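# Four arms unfold a pallet collar onto a pallet

## Task

Unfold the pallet collar into its open shape and set it down squarely on the pallet.

## Robot and tools

SETUP. Four identical Kinova Gen3 arms, arm1 to arm4, each with seven joints, a Robotiq 2F-85 two-finger gripper and a wrist camera. Two more cameras, cam_high and cam_low, are fixed in the room. Fully stretched, a hand reaches about 1.0 m from the joint 1 axis. Each foot (base_link) faces along its own +x. Foot poses in the scene frame, metres, quaternion wxyz: arm1 x=-0.429 y=-0.870 z=+0.773 (+0.719, +0.000, -0.003, +0.695); arm2 x=+0.222 y=-0.879 z=+0.840 (+0.694, -0.006, -0.002, +0.720); arm3 x=+1.000 y=-0.051 z=+0.810 (+0.100, +0.000, -0.001, -0.995); arm4 x=-0.901 y=-0.168 z=+0.781 (+0.991, +0.001, -0.001, -0.137).

FRAMES. One shared scene frame: origin on the floor, +z up. The hand point sits between the finger pads, roughly 2 cm back from the fingertips when the gripper is closed or half open, 0.5 cm when fully open. Hand z points along the fingers; the fingers open and close along hand y.

JOINTS (absolute targets, radians; gripper in metres). joint1_rad -69.115 to 69.115: spins the arm about its foot axis, positive clockwise from above, 0 unfolds toward the foot's +x. joint2_rad -2.249 to 2.249: shoulder, 0 upright, positive leans forward. joint3_rad -69.115 to 69.115: twists the upper arm. joint4_rad -2.579 to 2.579: elbow, 0 straight; with joint3 at 0, positive bends the same way positive joint2 leans. joint5_rad -69.115 to 69.115: twists the forearm. joint6_rad -2.099 to 2.099: wrist bend, 0 straight; with joint5 at 0, positive bends like positive joint4. joint7_rad -69.115 to 69.115: hand roll, positive counter-clockwise viewed from behind the hand. gripper_m 0 to 0.085: fingertip gap. Done tolerance is ±0.01 for joints and ±0.003 for the gripper. Speed caps on targets: 1.39 rad/s for joints 1-4, 1.22 for joints 5-7; acceleration caps 1 and 10 rad/s² for those groups.

TOOL move. Optional keys arm1, arm2, arm3, arm4, each an object for that arm only, plus cameras. Inside an arm object: joints, a map from joint name to absolute target (any subset of joint1_rad..joint7_rad and gripper_m; not offsets), and optional min_time_s (0.1 to 8 s), a floor on how long that arm's motions take. Omitted arms or joints get no new target but may still be driving toward an earlier one. All motions in one call begin together; a single arm's moved joints start and finish together from rest, so the hand may sweep a wide arc. One action is capped at 15 s. cameras: list of names from arm1_cam_wrist, arm2_cam_wrist, arm3_cam_wrist, arm4_cam_wrist, cam_high, cam_low, or ["all"]; [] gives none; omitted gives none after an action, all for an empty call. Unknown keys or camera names make the call invalid; out-of-range numbers get it refused. After a refusal, or a stop arising during a call, later move/wait/finished_scene calls in the same reply are skipped. Example: {"arm2": {"joints": {"joint1_rad": 0.3, "gripper_m": 0.05}, "min_time_s": 2}}.

TOOL wait. seconds from 0 to 10, optional cameras as in move. Commands nothing; the scene keeps running.

TOOL zoom_image. camera (one name) and region [x0, y0, x1, y1] in pixels of that camera's latest full image, origin top-left, at most 504 by 504. Only cameras in the newest images can be zoomed.

TOOL finished_scene. scene: the current scene's number. Ends the scene irrevocably; the collar must stay opened and seated with no robot help. Its result reports success and the next task.

RESULTS. Each robot's state plus requested images (the pictures line gives their order; images may lag the state slightly). The move line lists each arm that got a motion: done, or its worst status word. Arms not named appear under "as last shown" with status "not commanded". joint_status per motion: done, off_target (stopped short, may still push), time_out (holds where it stopped), not_followed (a safety check blocked the arm's targets; it may retry them until new targets or a clear path), limit_stop_at_motor_heat (resend the target). on_its_own reports uncommanded behaviour. Joint velocities in rad/s in joint order, "within noise" when still. Joint torques in N m, positive toward larger angles, with per-arm offset, scale and noise. Flange force along hand x y z, noisy, includes held weight, may read "no reading" near singular poses. A pressed joint can report done short of target.

CAUTIONS. Arms do not stop on contact; they keep pushing. A hard press between two robots, including a gripper closing on another robot's fingers, fails the scene; hard hits may too. The collision check can react late and ignores fingers meeting each other or closing into another arm. Torque limits: 104.5 N m joints 1-4, 51.3 N m joints 5-7; exceeding one, or straying over 5 degrees from plan, freezes that arm for 10 s. Holding loads, outstretched poses or pushing at unreachable targets heat motors: MOTOR HOT appears from 60 °C, and at 75 °C the arm sags for 30-60 s. The gripper grips hardest when it closes from wide open to a width well below the object. Avoid dropping parts, releasing moving parts, slamming, hard pushes, heavy strain on the gripper, and anything leaving the work area or reaching the floor. Loose objects may occasionally be nudged. Time taken counts, including thinking; smooth, low-effort motion is slightly better.

Each tool is called as name(argument=value, ...), one argument or row to a line, values as JSON.

## Session

I'll start by looking at the scene.

move(
  cameras=["all"],
)

Scene clock: 0.00 s.
Joint torques (N m): no reading
Motor temperatures (°C): arm1=[35 33 26 33 35 44 44] | arm2=[30 34 28 28 46 34 41] | arm3=[31 30 29 31 40 42 39] | arm4=[36 33 33 31 41 49 36]
Flange force (N): no reading
Joint velocities: within noise
arm1.joint_positions: joint1_rad=+0.258 joint2_rad=-0.489 joint3_rad=-0.059 joint4_rad=+1.570 joint5_rad=-0.031 joint6_rad=+1.975 joint7_rad=+1.481 gripper_m=+0.085
arm1.joint_status: not commanded
arm1.hand: x=-0.3967 y=-0.7713 z=+1.2679 quat_wxyz=(-0.035, +0.587, -0.809, -0.028) (m; scene frame)
arm2.joint_positions: joint1_rad=+0.230 joint2_rad=-0.437 joint3_rad=-0.070 joint4_rad=+1.507 joint5_rad=+0.003 joint6_rad=+2.054 joint7_rad=+1.101 gripper_m=+0.085
arm2.joint_status: not commanded
arm2.hand: x=+0.2486 y=-0.7773 z=+1.3455 quat_wxyz=(-0.022, +0.466, -0.885, +0.007) (m; scene frame)
arm3.joint_positions: joint1_rad=+0.083 joint2_rad=-0.422 joint3_rad=-0.046 joint4_rad=+1.479 joint5_rad=-0.033 joint6_rad=+1.953 joint7_rad=+1.694 gripper_m=+0.085
arm3.joint_status: not commanded
arm3.hand: x=+0.8585 y=-0.0614 z=+1.3241 quat_wxyz=(-0.007, -0.987, -0.148, +0.065) (m; scene frame)
arm4.joint_positions: joint1_rad=-0.409 joint2_rad=-0.420 joint3_rad=-0.039 joint4_rad=+1.509 joint5_rad=-0.048 joint6_rad=+1.990 joint7_rad=+1.154 gripper_m=+0.085
arm4.joint_status: not commanded
arm4.hand: x=-0.7757 y=-0.1548 z=+1.2852 quat_wxyz=(-0.027, -0.113, -0.993, -0.023) (m; scene frame)
pictures: arm1_cam_wrist, arm2_cam_wrist, arm3_cam_wrist, arm4_cam_wrist, cam_high, cam_low
Images, in order (width x height): arm1_cam_wrist 896x504, arm2_cam_wrist 896x504, arm3_cam_wrist 896x504, arm4_cam_wrist 896x504, cam_high 896x504, cam_low 896x504.

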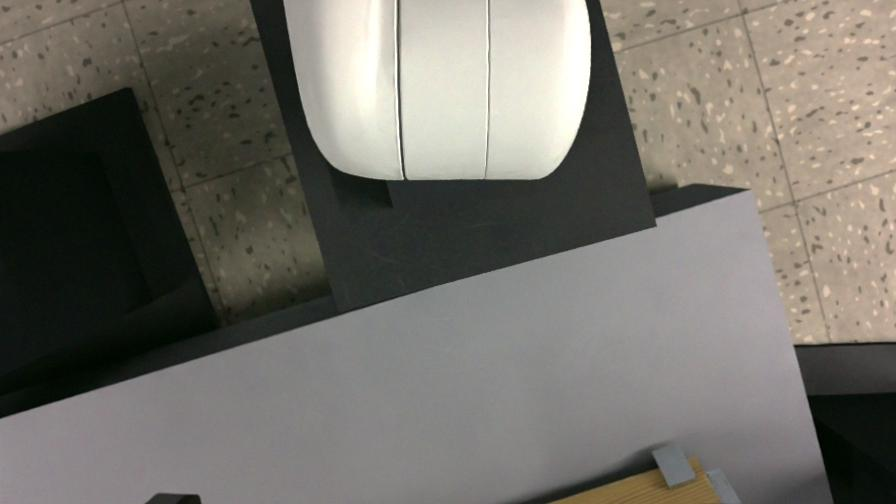

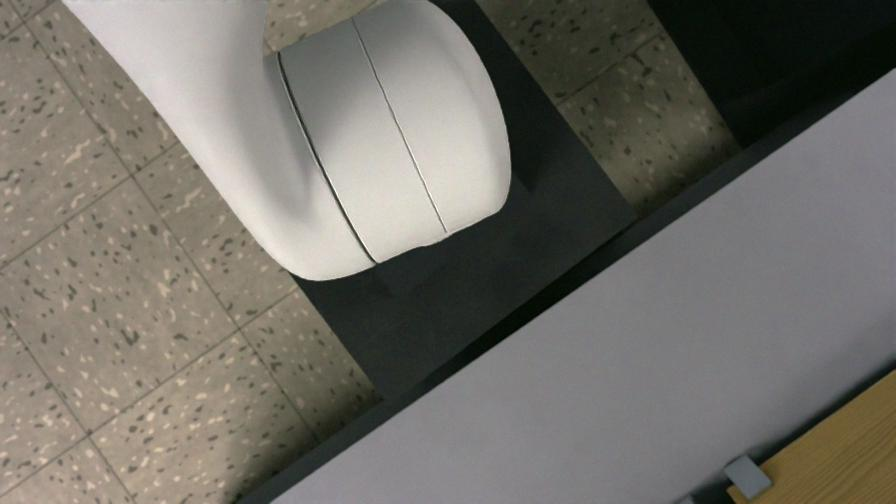

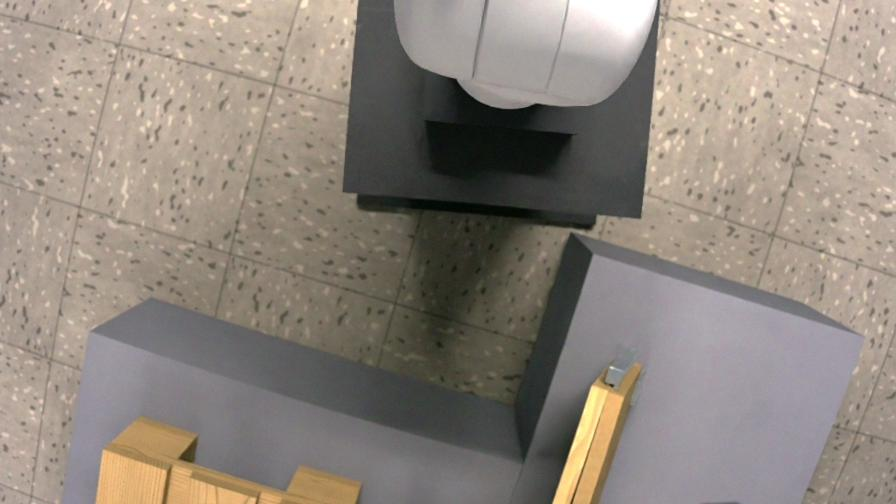

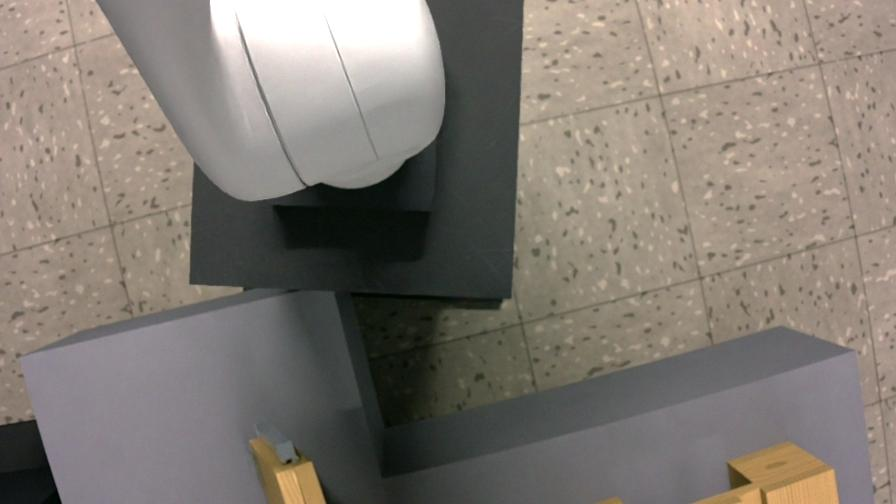

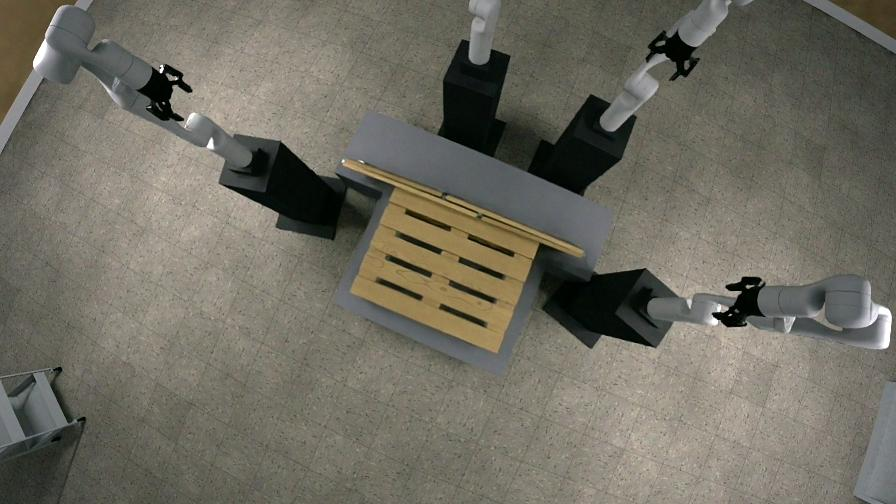

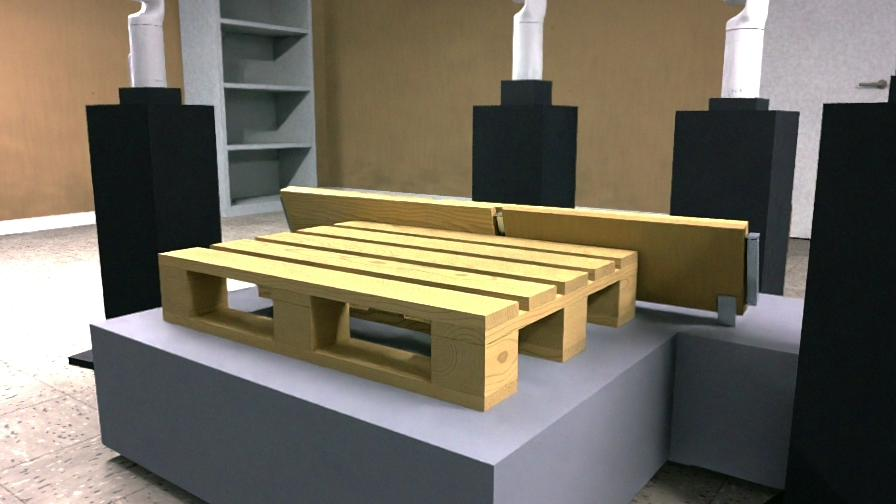

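zoom_image(
  camera="cam_high",
  region=[320, 100, 640, 280],
)

zoom_image(
  camera="cam_high",
  region=[320, 200, 640, 380],
)

zoom_image(
  camera="cam_low",
  region=[90, 150, 450, 400],
)

zoom_image(
  camera="cam_low",
  region=[420, 150, 800, 420],
)

Scaled by 1.575 from the camera's 896x504 image, which has a finer 1280x720 frame.

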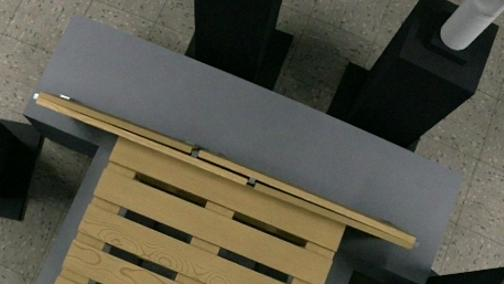

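Scaled by 1.575 from the camera's 896x504 image, which has a finer 1280x720 frame.

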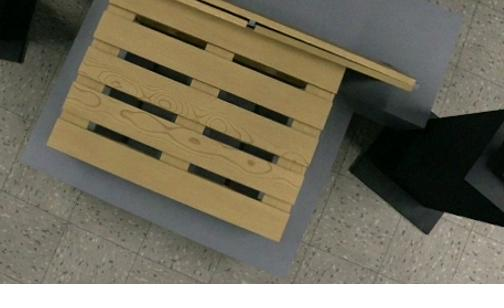

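Scaled by 1.400 from the camera's 896x504 image, which has a finer 1280x720 frame.

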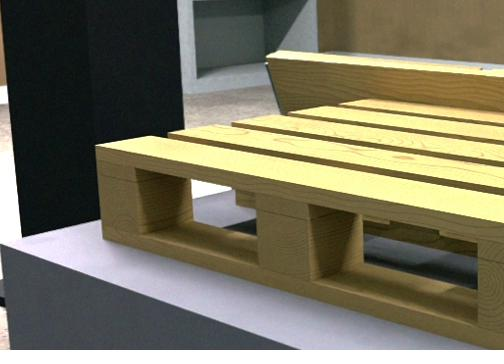

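Scaled by 1.326 from the camera's 896x504 image, which has a finer 1280x720 frame.

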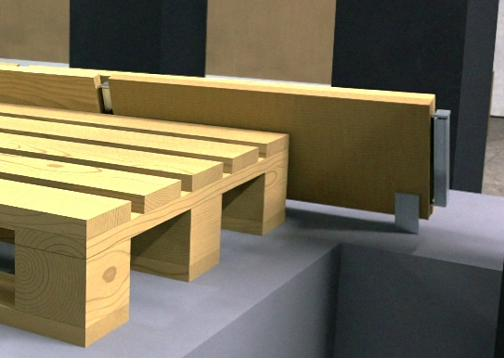

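zoom_image(
  camera="arm3_cam_wrist",
  region=[500, 320, 740, 504],
)

zoom_image(
  camera="arm4_cam_wrist",
  region=[180, 380, 400, 504],
)

zoom_image(
  camera="arm1_cam_wrist",
  region=[520, 400, 780, 504],
)

zoom_image(
  camera="cam_low",
  region=[640, 190, 800, 340],
)

zoom_image(
  camera="cam_low",
  region=[430, 170, 590, 280],
)

Scaled by 2.100 from the camera's 896x504 image, which has a finer 1280x720 frame.

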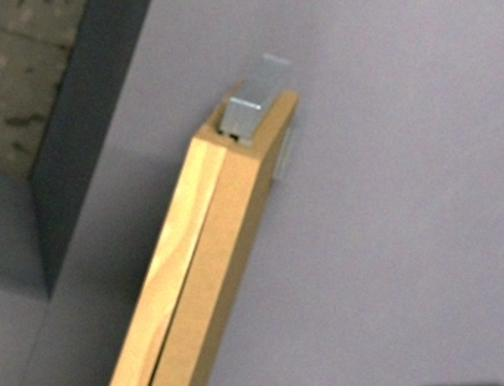

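Scaled by 2.291 from the camera's 896x504 image, which has a finer 1280x720 frame.

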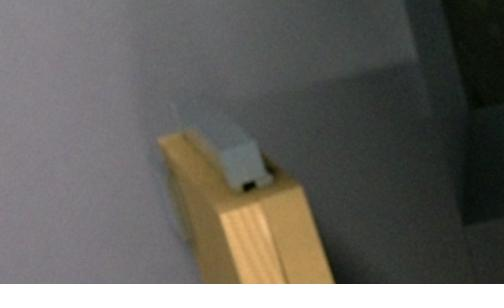

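Scaled by 1.938 from the camera's 896x504 image, which has a finer 1280x720 frame.

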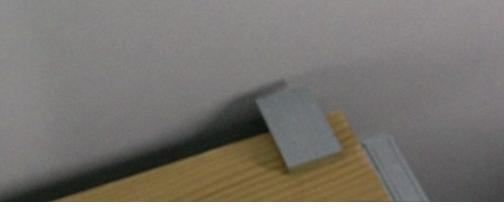

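Scaled by 3.150 from the camera's 896x504 image, which has a finer 1280x720 frame.

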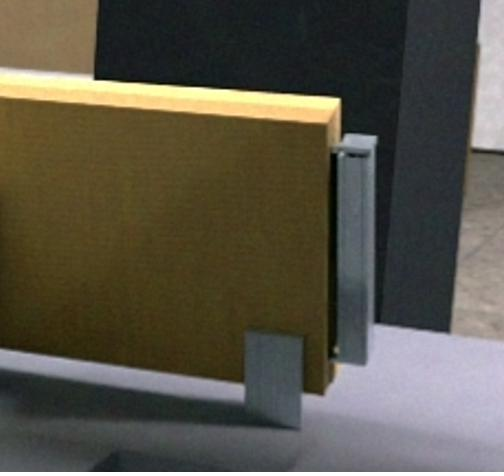

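Scaled by 3.150 from the camera's 896x504 image, which has a finer 1280x720 frame.

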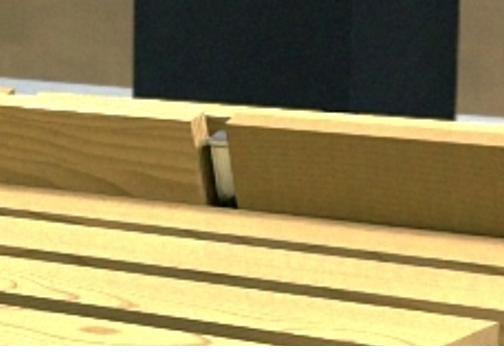

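zoom_image(
  camera="cam_high",
  region=[20, 0, 340, 240],
)

zoom_image(
  camera="cam_high",
  region=[430, 0, 770, 200],
)

zoom_image(
  camera="cam_high",
  region=[560, 220, 896, 400],
)

Scaled by 1.575 from the camera's 896x504 image, which has a finer 1280x720 frame.

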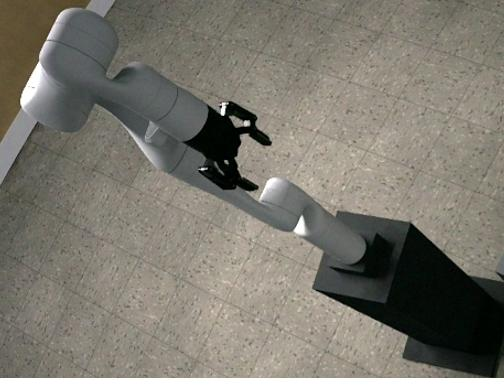

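Scaled by 1.482 from the camera's 896x504 image, which has a finer 1280x720 frame.

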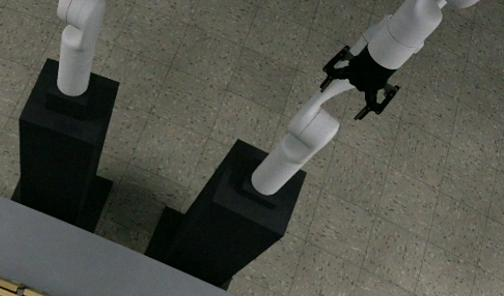

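Scaled by 1.500 from the camera's 896x504 image, which has a finer 1280x720 frame.

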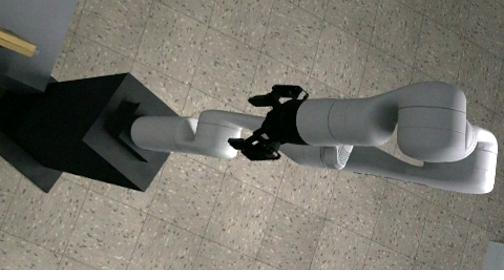

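zoom_image(
  camera="cam_high",
  region=[330, 150, 430, 206],
)

zoom_image(
  camera="cam_high",
  region=[410, 170, 510, 226],
)

zoom_image(
  camera="cam_high",
  region=[500, 210, 600, 266],
)

zoom_image(
  camera="arm3_cam_wrist",
  region=[560, 330, 680, 400],
)

zoom_image(
  camera="arm2_cam_wrist",
  region=[640, 430, 800, 504],
)

Scaled by 5.040 from the camera's 896x504 image, which has a finer 1280x720 frame.

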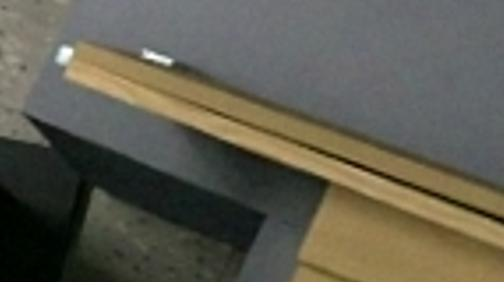

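Scaled by 5.040 from the camera's 896x504 image, which has a finer 1280x720 frame.

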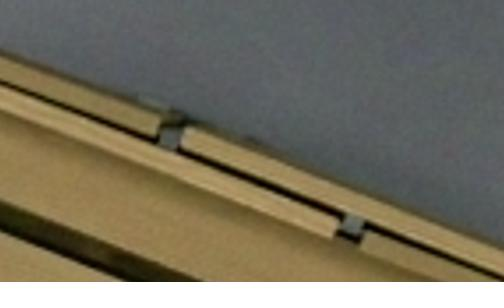

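Scaled by 5.040 from the camera's 896x504 image, which has a finer 1280x720 frame.

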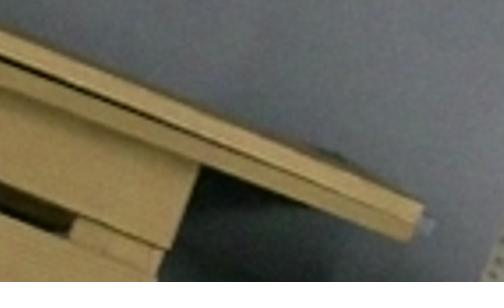

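Scaled by 4.200 from the camera's 896x504 image, which has a finer 1280x720 frame.

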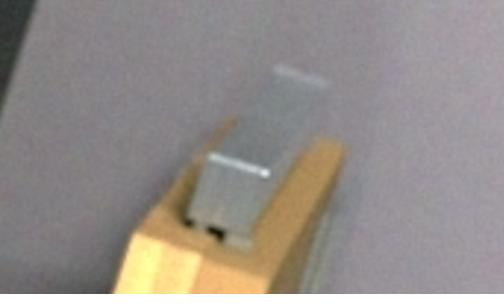

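Scaled by 3.150 from the camera's 896x504 image, which has a finer 1280x720 frame.

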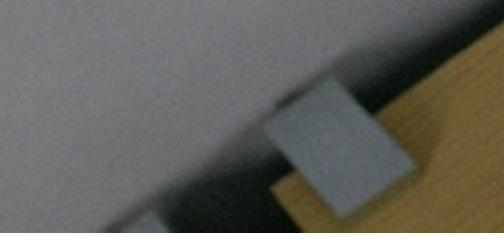

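move(
  arm1={"joints": {"joint1_rad": -0.14, "joint2_rad": 0.298, "joint3_rad": 0, "joint4_rad": 1.602, "joint5_rad": 0, "joint6_rad": 1.242, "joint7_rad": 1.571}},
  arm2={"joints": {"joint1_rad": -0.181, "joint2_rad": 0.333, "joint3_rad": 0, "joint4_rad": 1.592, "joint5_rad": 0, "joint6_rad": 1.217, "joint7_rad": 1.571}},
  arm3={"joints": {"joint1_rad": -0.559, "joint2_rad": 0.262, "joint3_rad": 0, "joint4_rad": 1.773, "joint5_rad": 0, "joint6_rad": 1.106, "joint7_rad": 1.571}},
  arm4={"joints": {"joint1_rad": -0.5845, "joint2_rad": 0.406, "joint3_rad": 0, "joint4_rad": 1.466, "joint5_rad": 0, "joint6_rad": 1.27, "joint7_rad": 1.571}},
  cameras=["arm1_cam_wrist", "arm2_cam_wrist", "arm3_cam_wrist", "arm4_cam_wrist"],
)

Scene clock: 64.07 s.
Joint torques (N m): arm1=[0.19 -15.91 0.74 -9.62 -0.13 -0.15 0.27] | arm2=[-0.25 -14.48 -0.14 -6.07 -0.16 -0.24 -0.42] | arm3=[0.41 -11.83 0.68 -8.32 0.1 -0.13 -0.16] | arm4=[-0.03 -17.38 2.24 -8.98 -0.06 0.07 -0.12]
Motor temperatures (°C): arm1=[35 32 26 33 35 44 44] | arm2=[30 33 28 28 46 34 41] | arm3=[31 30 29 31 40 42 39] | arm4=[35 33 33 31 40 49 36]
Flange force (N): arm1=[0.0 1.3 3.4] | arm2=[-6.3 -2.3 -6.8] | arm3=[3.8 1.0 -1.1] | arm4=[-0.2 0.5 1.8]
move: arm1 done; arm2 done; arm3 done; arm4 done
Joint velocities: within noise
arm1.joint_positions: joint1_rad=-0.140 joint2_rad=+0.298 joint3_rad=+0.000 joint4_rad=+1.602 joint5_rad=+0.000 joint6_rad=+1.242 joint7_rad=+1.571 gripper_m=+0.085
arm1.joint_status: all done
arm1.hand: x=-0.4500 y=-0.4497 z=+1.0487 quat_wxyz=(-0.003, +0.743, -0.669, +0.001) (m; scene frame)
arm2.joint_positions: joint1_rad=-0.181 joint2_rad=+0.333 joint3_rad=+0.000 joint4_rad=+1.592 joint5_rad=+0.000 joint6_rad=+1.217 joint7_rad=+1.571 gripper_m=+0.085
arm2.joint_status: all done
arm2.hand: x=+0.1504 y=-0.4505 z=+1.0987 quat_wxyz=(-0.001, +0.780, -0.626, +0.006) (m; scene frame)
arm3.joint_positions: joint1_rad=-0.559 joint2_rad=+0.262 joint3_rad=+0.000 joint4_rad=+1.773 joint5_rad=+0.000 joint6_rad=+1.106 joint7_rad=+1.571 gripper_m=+0.085
arm3.joint_status: all done
arm3.hand: x=+0.7000 y=-0.3008 z=+1.0491 quat_wxyz=(-0.001, -0.929, -0.371, +0.001) (m; scene frame)
arm4.joint_positions: joint1_rad=-0.584 joint2_rad=+0.406 joint3_rad=+0.000 joint4_rad=+1.466 joint5_rad=+0.000 joint6_rad=+1.270 joint7_rad=+1.571 gripper_m=+0.085
arm4.joint_status: all done
arm4.hand: x=-0.4492 y=-0.0500 z=+1.0485 quat_wxyz=(-0.001, +0.154, -0.988, -0.001) (m; scene frame)
pictures: arm1_cam_wrist, arm2_cam_wrist, arm3_cam_wrist, arm4_cam_wrist
Images, in order (width x height): arm1_cam_wrist 896x504, arm2_cam_wrist 896x504, arm3_cam_wrist 896x504, arm4_cam_wrist 896x504.

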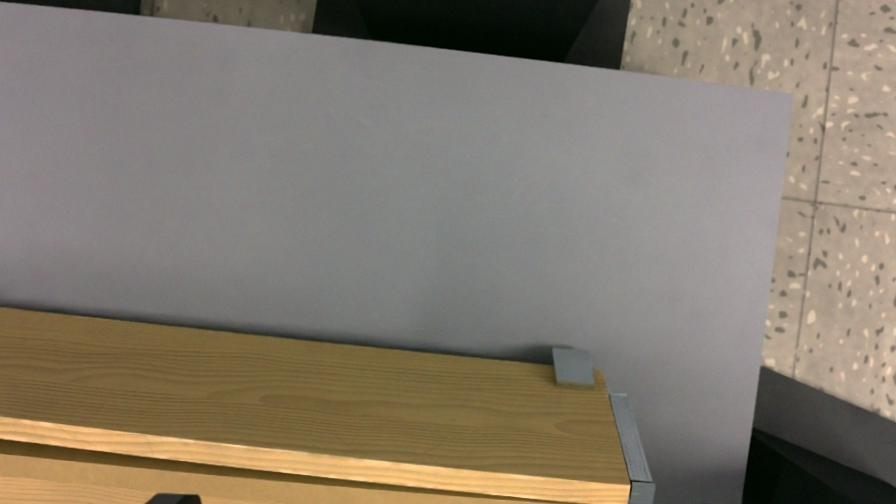

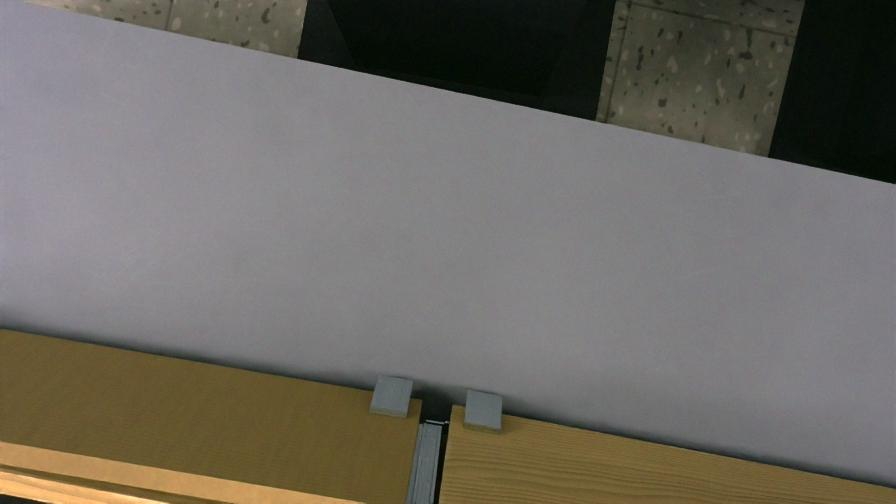

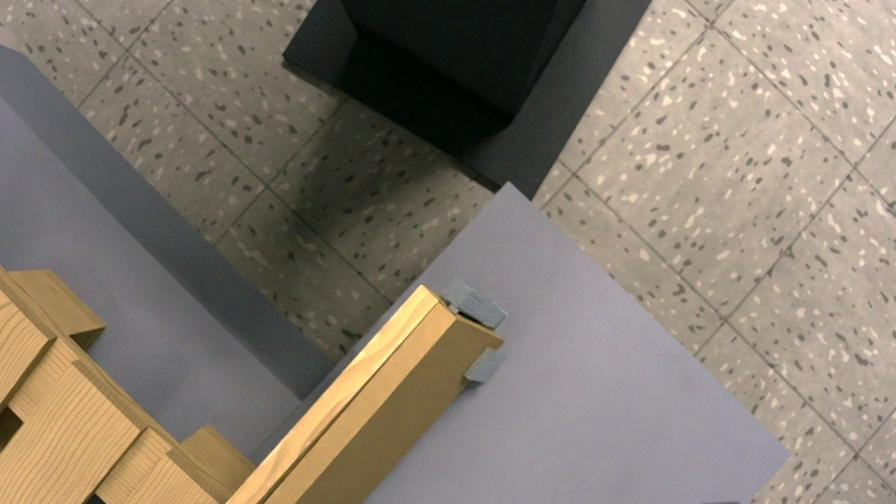

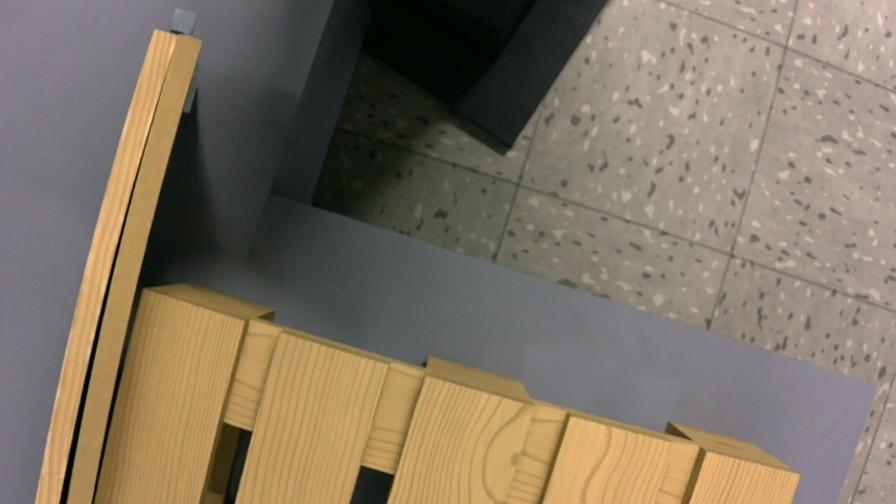

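zoom_image(
  camera="arm1_cam_wrist",
  region=[500, 320, 700, 504],
)

zoom_image(
  camera="arm2_cam_wrist",
  region=[320, 350, 560, 504],
)

zoom_image(
  camera="arm3_cam_wrist",
  region=[340, 250, 560, 410],
)

zoom_image(
  camera="arm4_cam_wrist",
  region=[100, 0, 280, 130],
)

zoom_image(
  camera="arm4_cam_wrist",
  region=[20, 260, 280, 504],
)

zoom_image(
  camera="arm4_cam_wrist",
  region=[640, 380, 860, 504],
)

Scaled by 2.520 from the camera's 896x504 image, which has a finer 1280x720 frame.

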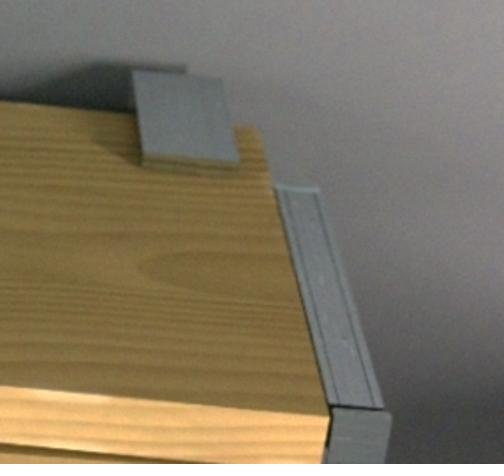

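Scaled by 2.100 from the camera's 896x504 image, which has a finer 1280x720 frame.

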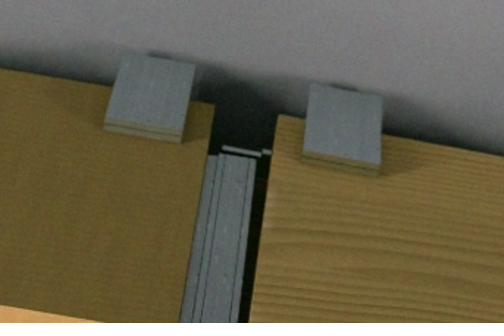

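Scaled by 2.291 from the camera's 896x504 image, which has a finer 1280x720 frame.

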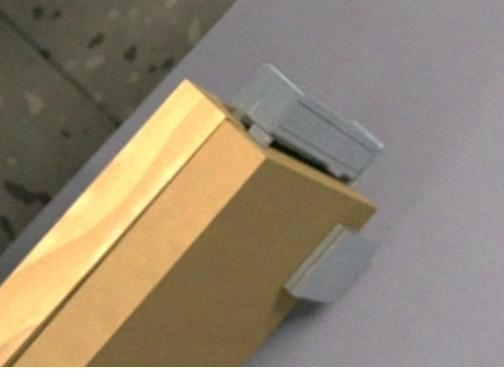

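Scaled by 2.800 from the camera's 896x504 image, which has a finer 1280x720 frame.

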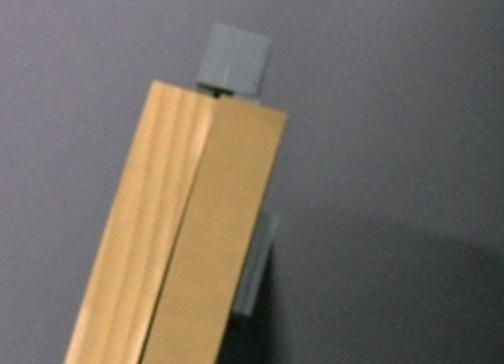

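Scaled by 1.938 from the camera's 896x504 image, which has a finer 1280x720 frame.

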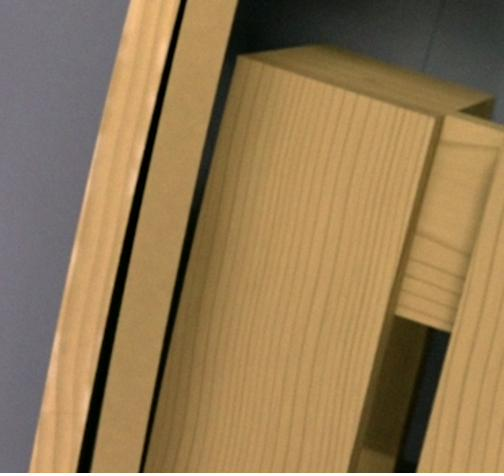

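Scaled by 2.291 from the camera's 896x504 image, which has a finer 1280x720 frame.

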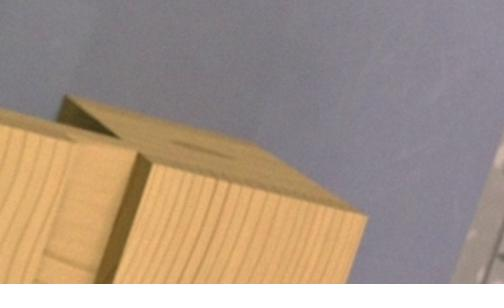

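move(
  arm1={"joints": {"joint1_rad": -0.138, "joint2_rad": 0.2984, "joint3_rad": 0, "joint4_rad": 0.9487, "joint5_rad": 0, "joint6_rad": 1.8945, "joint7_rad": 1.571}},
  arm2={"joints": {"joint1_rad": -0.301, "joint2_rad": 0.7198, "joint3_rad": 0, "joint4_rad": 1.0941, "joint5_rad": 0, "joint6_rad": 1.3277, "joint7_rad": 1.233}},
  arm3={"joints": {"joint1_rad": 0.156, "joint2_rad": 0.6201, "joint3_rad": 0, "joint4_rad": 1.1971, "joint5_rad": 0, "joint6_rad": 1.3244, "joint7_rad": 1.5265}},
  arm4={"joints": {"joint1_rad": -0.5845, "joint2_rad": 0.4222, "joint3_rad": 0, "joint4_rad": 0.7884, "joint5_rad": 0, "joint6_rad": 1.931, "joint7_rad": 1.571}},
  cameras=["arm1_cam_wrist", "arm2_cam_wrist", "arm3_cam_wrist", "arm4_cam_wrist"],
)

Scene clock: 91.07 s.
Joint torques (N m): arm1=[0.18 -16.07 0.83 -9.78 -0.14 -0.16 0.29] | arm2=[-0.23 -21.34 0.03 -6.4 -0.18 -0.28 -0.37] | arm3=[0.35 -18.69 0.9 -8.97 0.13 -0.13 -0.17] | arm4=[-0.08 -17.53 2.25 -8.79 -0.07 0.09 -0.12]
Motor temperatures (°C): arm1=[35 32 26 32 35 44 44] | arm2=[30 33 28 28 45 34 41] | arm3=[31 30 29 31 40 42 39] | arm4=[35 33 33 31 40 49 36]
Flange force (N): arm1=[0.2 1.4 4.0] | arm2=[-9.8 1.6 -6.4] | arm3=[5.2 0.4 -0.7] | arm4=[-0.3 0.2 1.7]
move: arm1 done; arm2 done; arm3 done; arm4 done
Joint velocities: within noise
arm1.joint_positions: joint1_rad=-0.138 joint2_rad=+0.298 joint3_rad=+0.000 joint4_rad=+0.949 joint5_rad=+0.000 joint6_rad=+1.895 joint7_rad=+1.571 gripper_m=+0.085
arm1.joint_status: all done
arm1.hand: x=-0.4503 y=-0.4496 z=+1.2503 quat_wxyz=(-0.003, +0.743, -0.670, +0.001) (m; scene frame)
arm2.joint_positions: joint1_rad=-0.301 joint2_rad=+0.720 joint3_rad=+0.000 joint4_rad=+1.094 joint5_rad=+0.000 joint6_rad=+1.328 joint7_rad=+1.233 gripper_m=+0.085
arm2.joint_status: all done
arm2.hand: x=+0.0506 y=-0.3203 z=+1.0489 quat_wxyz=(-0.002, +0.707, -0.707, +0.006) (m; scene frame)
arm3.joint_positions: joint1_rad=+0.156 joint2_rad=+0.620 joint3_rad=+0.000 joint4_rad=+1.197 joint5_rad=+0.000 joint6_rad=+1.324 joint7_rad=+1.526 gripper_m=+0.085
arm3.joint_status: all done
arm3.hand: x=+0.4503 y=-0.0496 z=+1.0488 quat_wxyz=(-0.001, -1.000, +0.000, +0.000) (m; scene frame)
arm4.joint_positions: joint1_rad=-0.585 joint2_rad=+0.422 joint3_rad=+0.000 joint4_rad=+0.788 joint5_rad=+0.000 joint6_rad=+1.931 joint7_rad=+1.571 gripper_m=+0.085
arm4.joint_status: all done
arm4.hand: x=-0.4492 y=-0.0502 z=+1.2498 quat_wxyz=(-0.001, +0.154, -0.988, -0.001) (m; scene frame)
pictures: arm1_cam_wrist, arm2_cam_wrist, arm3_cam_wrist, arm4_cam_wrist
Images, in order (width x height): arm1_cam_wrist 896x504, arm2_cam_wrist 896x504, arm3_cam_wrist 896x504, arm4_cam_wrist 896x504.

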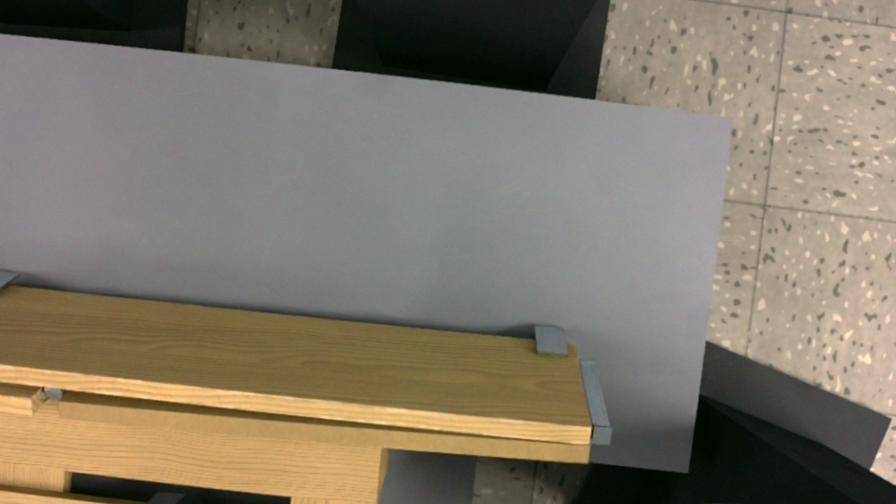

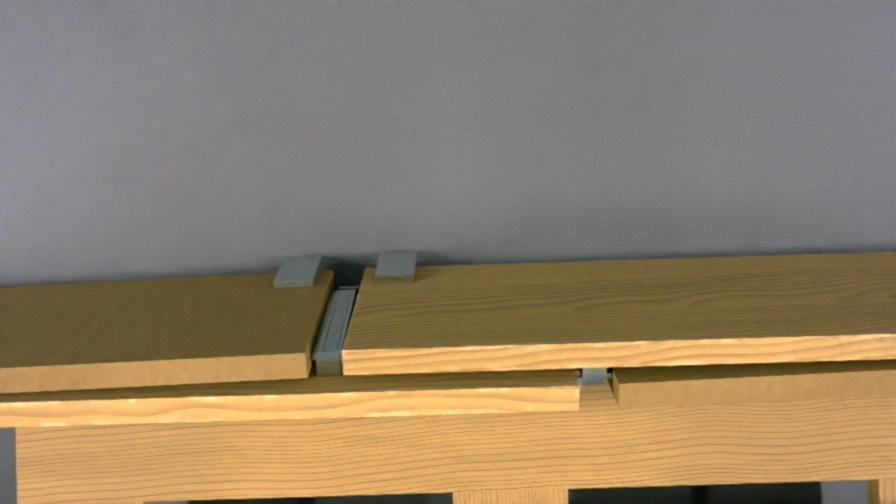

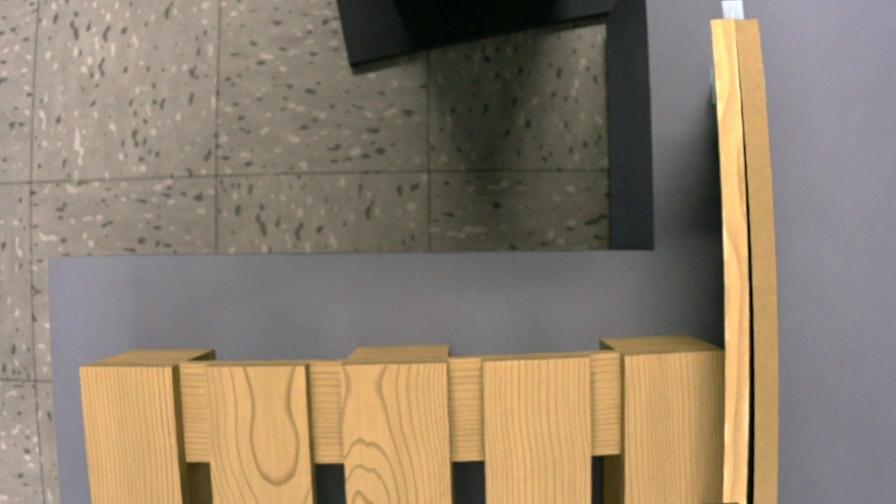

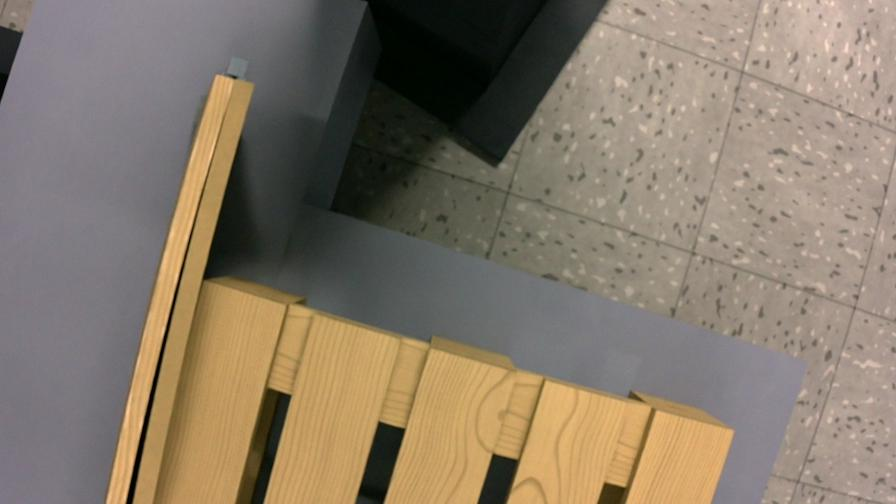

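zoom_image(
  camera="arm1_cam_wrist",
  region=[500, 310, 640, 470],
)

zoom_image(
  camera="arm2_cam_wrist",
  region=[240, 230, 460, 430],
)

zoom_image(
  camera="arm2_cam_wrist",
  region=[500, 320, 680, 430],
)

zoom_image(
  camera="arm4_cam_wrist",
  region=[150, 40, 310, 180],
)

zoom_image(
  camera="arm4_cam_wrist",
  region=[600, 360, 760, 480],
)

zoom_image(
  camera="arm3_cam_wrist",
  region=[580, 0, 800, 160],
)

zoom_image(
  camera="arm3_cam_wrist",
  region=[560, 300, 800, 504],
)

Scaled by 3.150 from the camera's 896x504 image, which has a finer 1280x720 frame.

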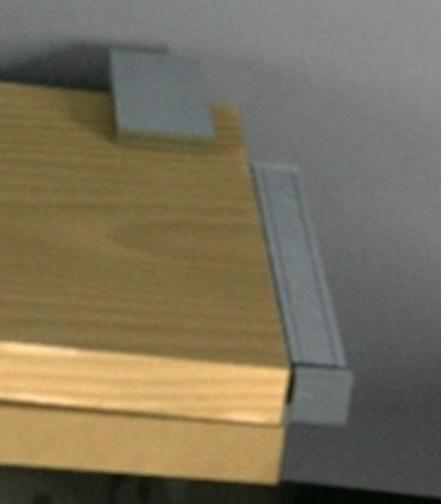

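Scaled by 2.291 from the camera's 896x504 image, which has a finer 1280x720 frame.

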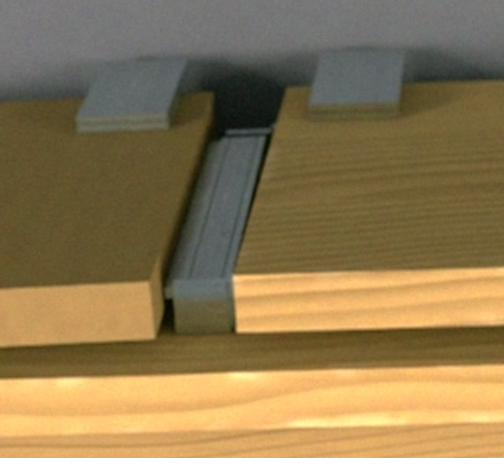

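Scaled by 2.800 from the camera's 896x504 image, which has a finer 1280x720 frame.

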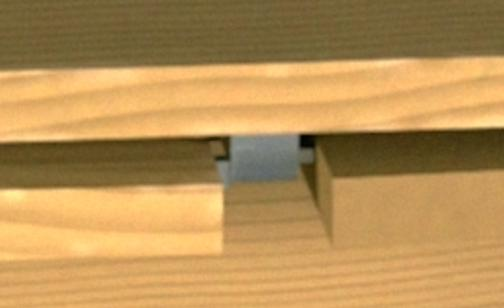

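Scaled by 3.150 from the camera's 896x504 image, which has a finer 1280x720 frame.

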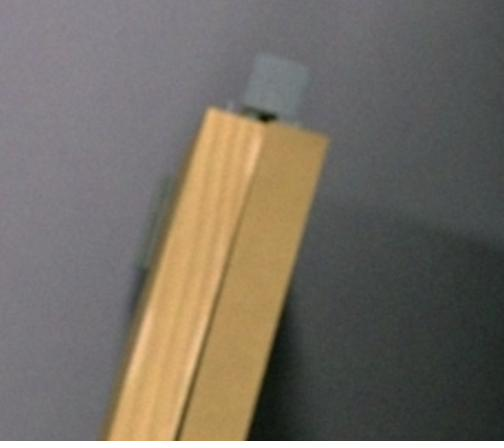

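Scaled by 3.150 from the camera's 896x504 image, which has a finer 1280x720 frame.

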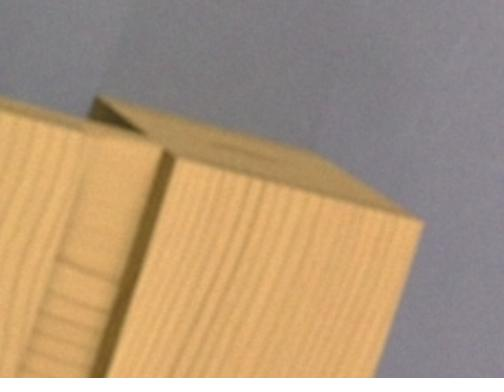

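Scaled by 2.291 from the camera's 896x504 image, which has a finer 1280x720 frame.

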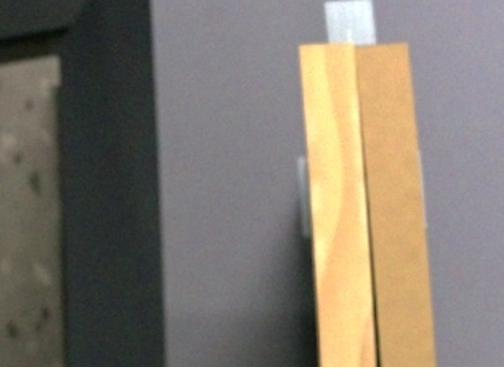

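Scaled by 2.100 from the camera's 896x504 image, which has a finer 1280x720 frame.

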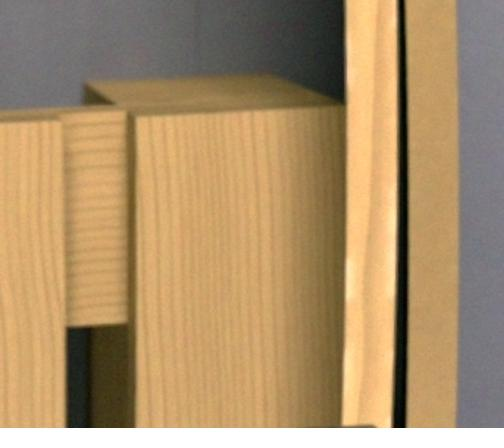

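zoom_image(
  camera="arm3_cam_wrist",
  region=[640, 464, 760, 504],
)

zoom_image(
  camera="arm2_cam_wrist",
  region=[320, 330, 640, 430],
)

zoom_image(
  camera="arm2_cam_wrist",
  region=[0, 240, 320, 450],
)

zoom_image(
  camera="arm2_cam_wrist",
  region=[600, 230, 896, 440],
)

Scaled by 4.200 from the camera's 896x504 image, which has a finer 1280x720 frame.

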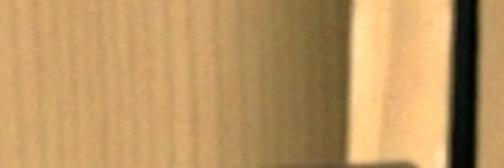

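Scaled by 1.575 from the camera's 896x504 image, which has a finer 1280x720 frame.

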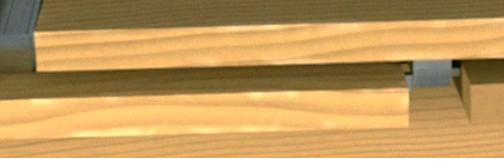

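Scaled by 1.575 from the camera's 896x504 image, which has a finer 1280x720 frame.

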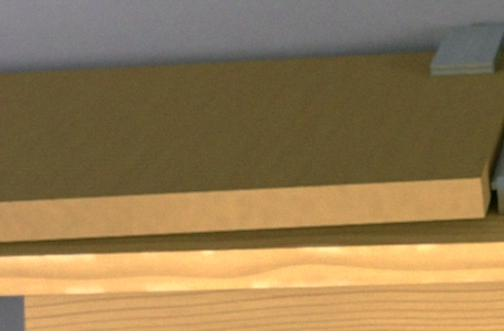

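Scaled by 1.703 from the camera's 896x504 image, which has a finer 1280x720 frame.

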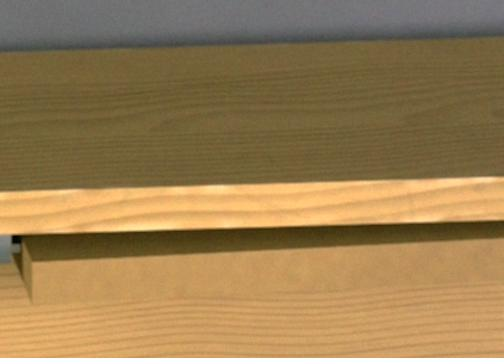

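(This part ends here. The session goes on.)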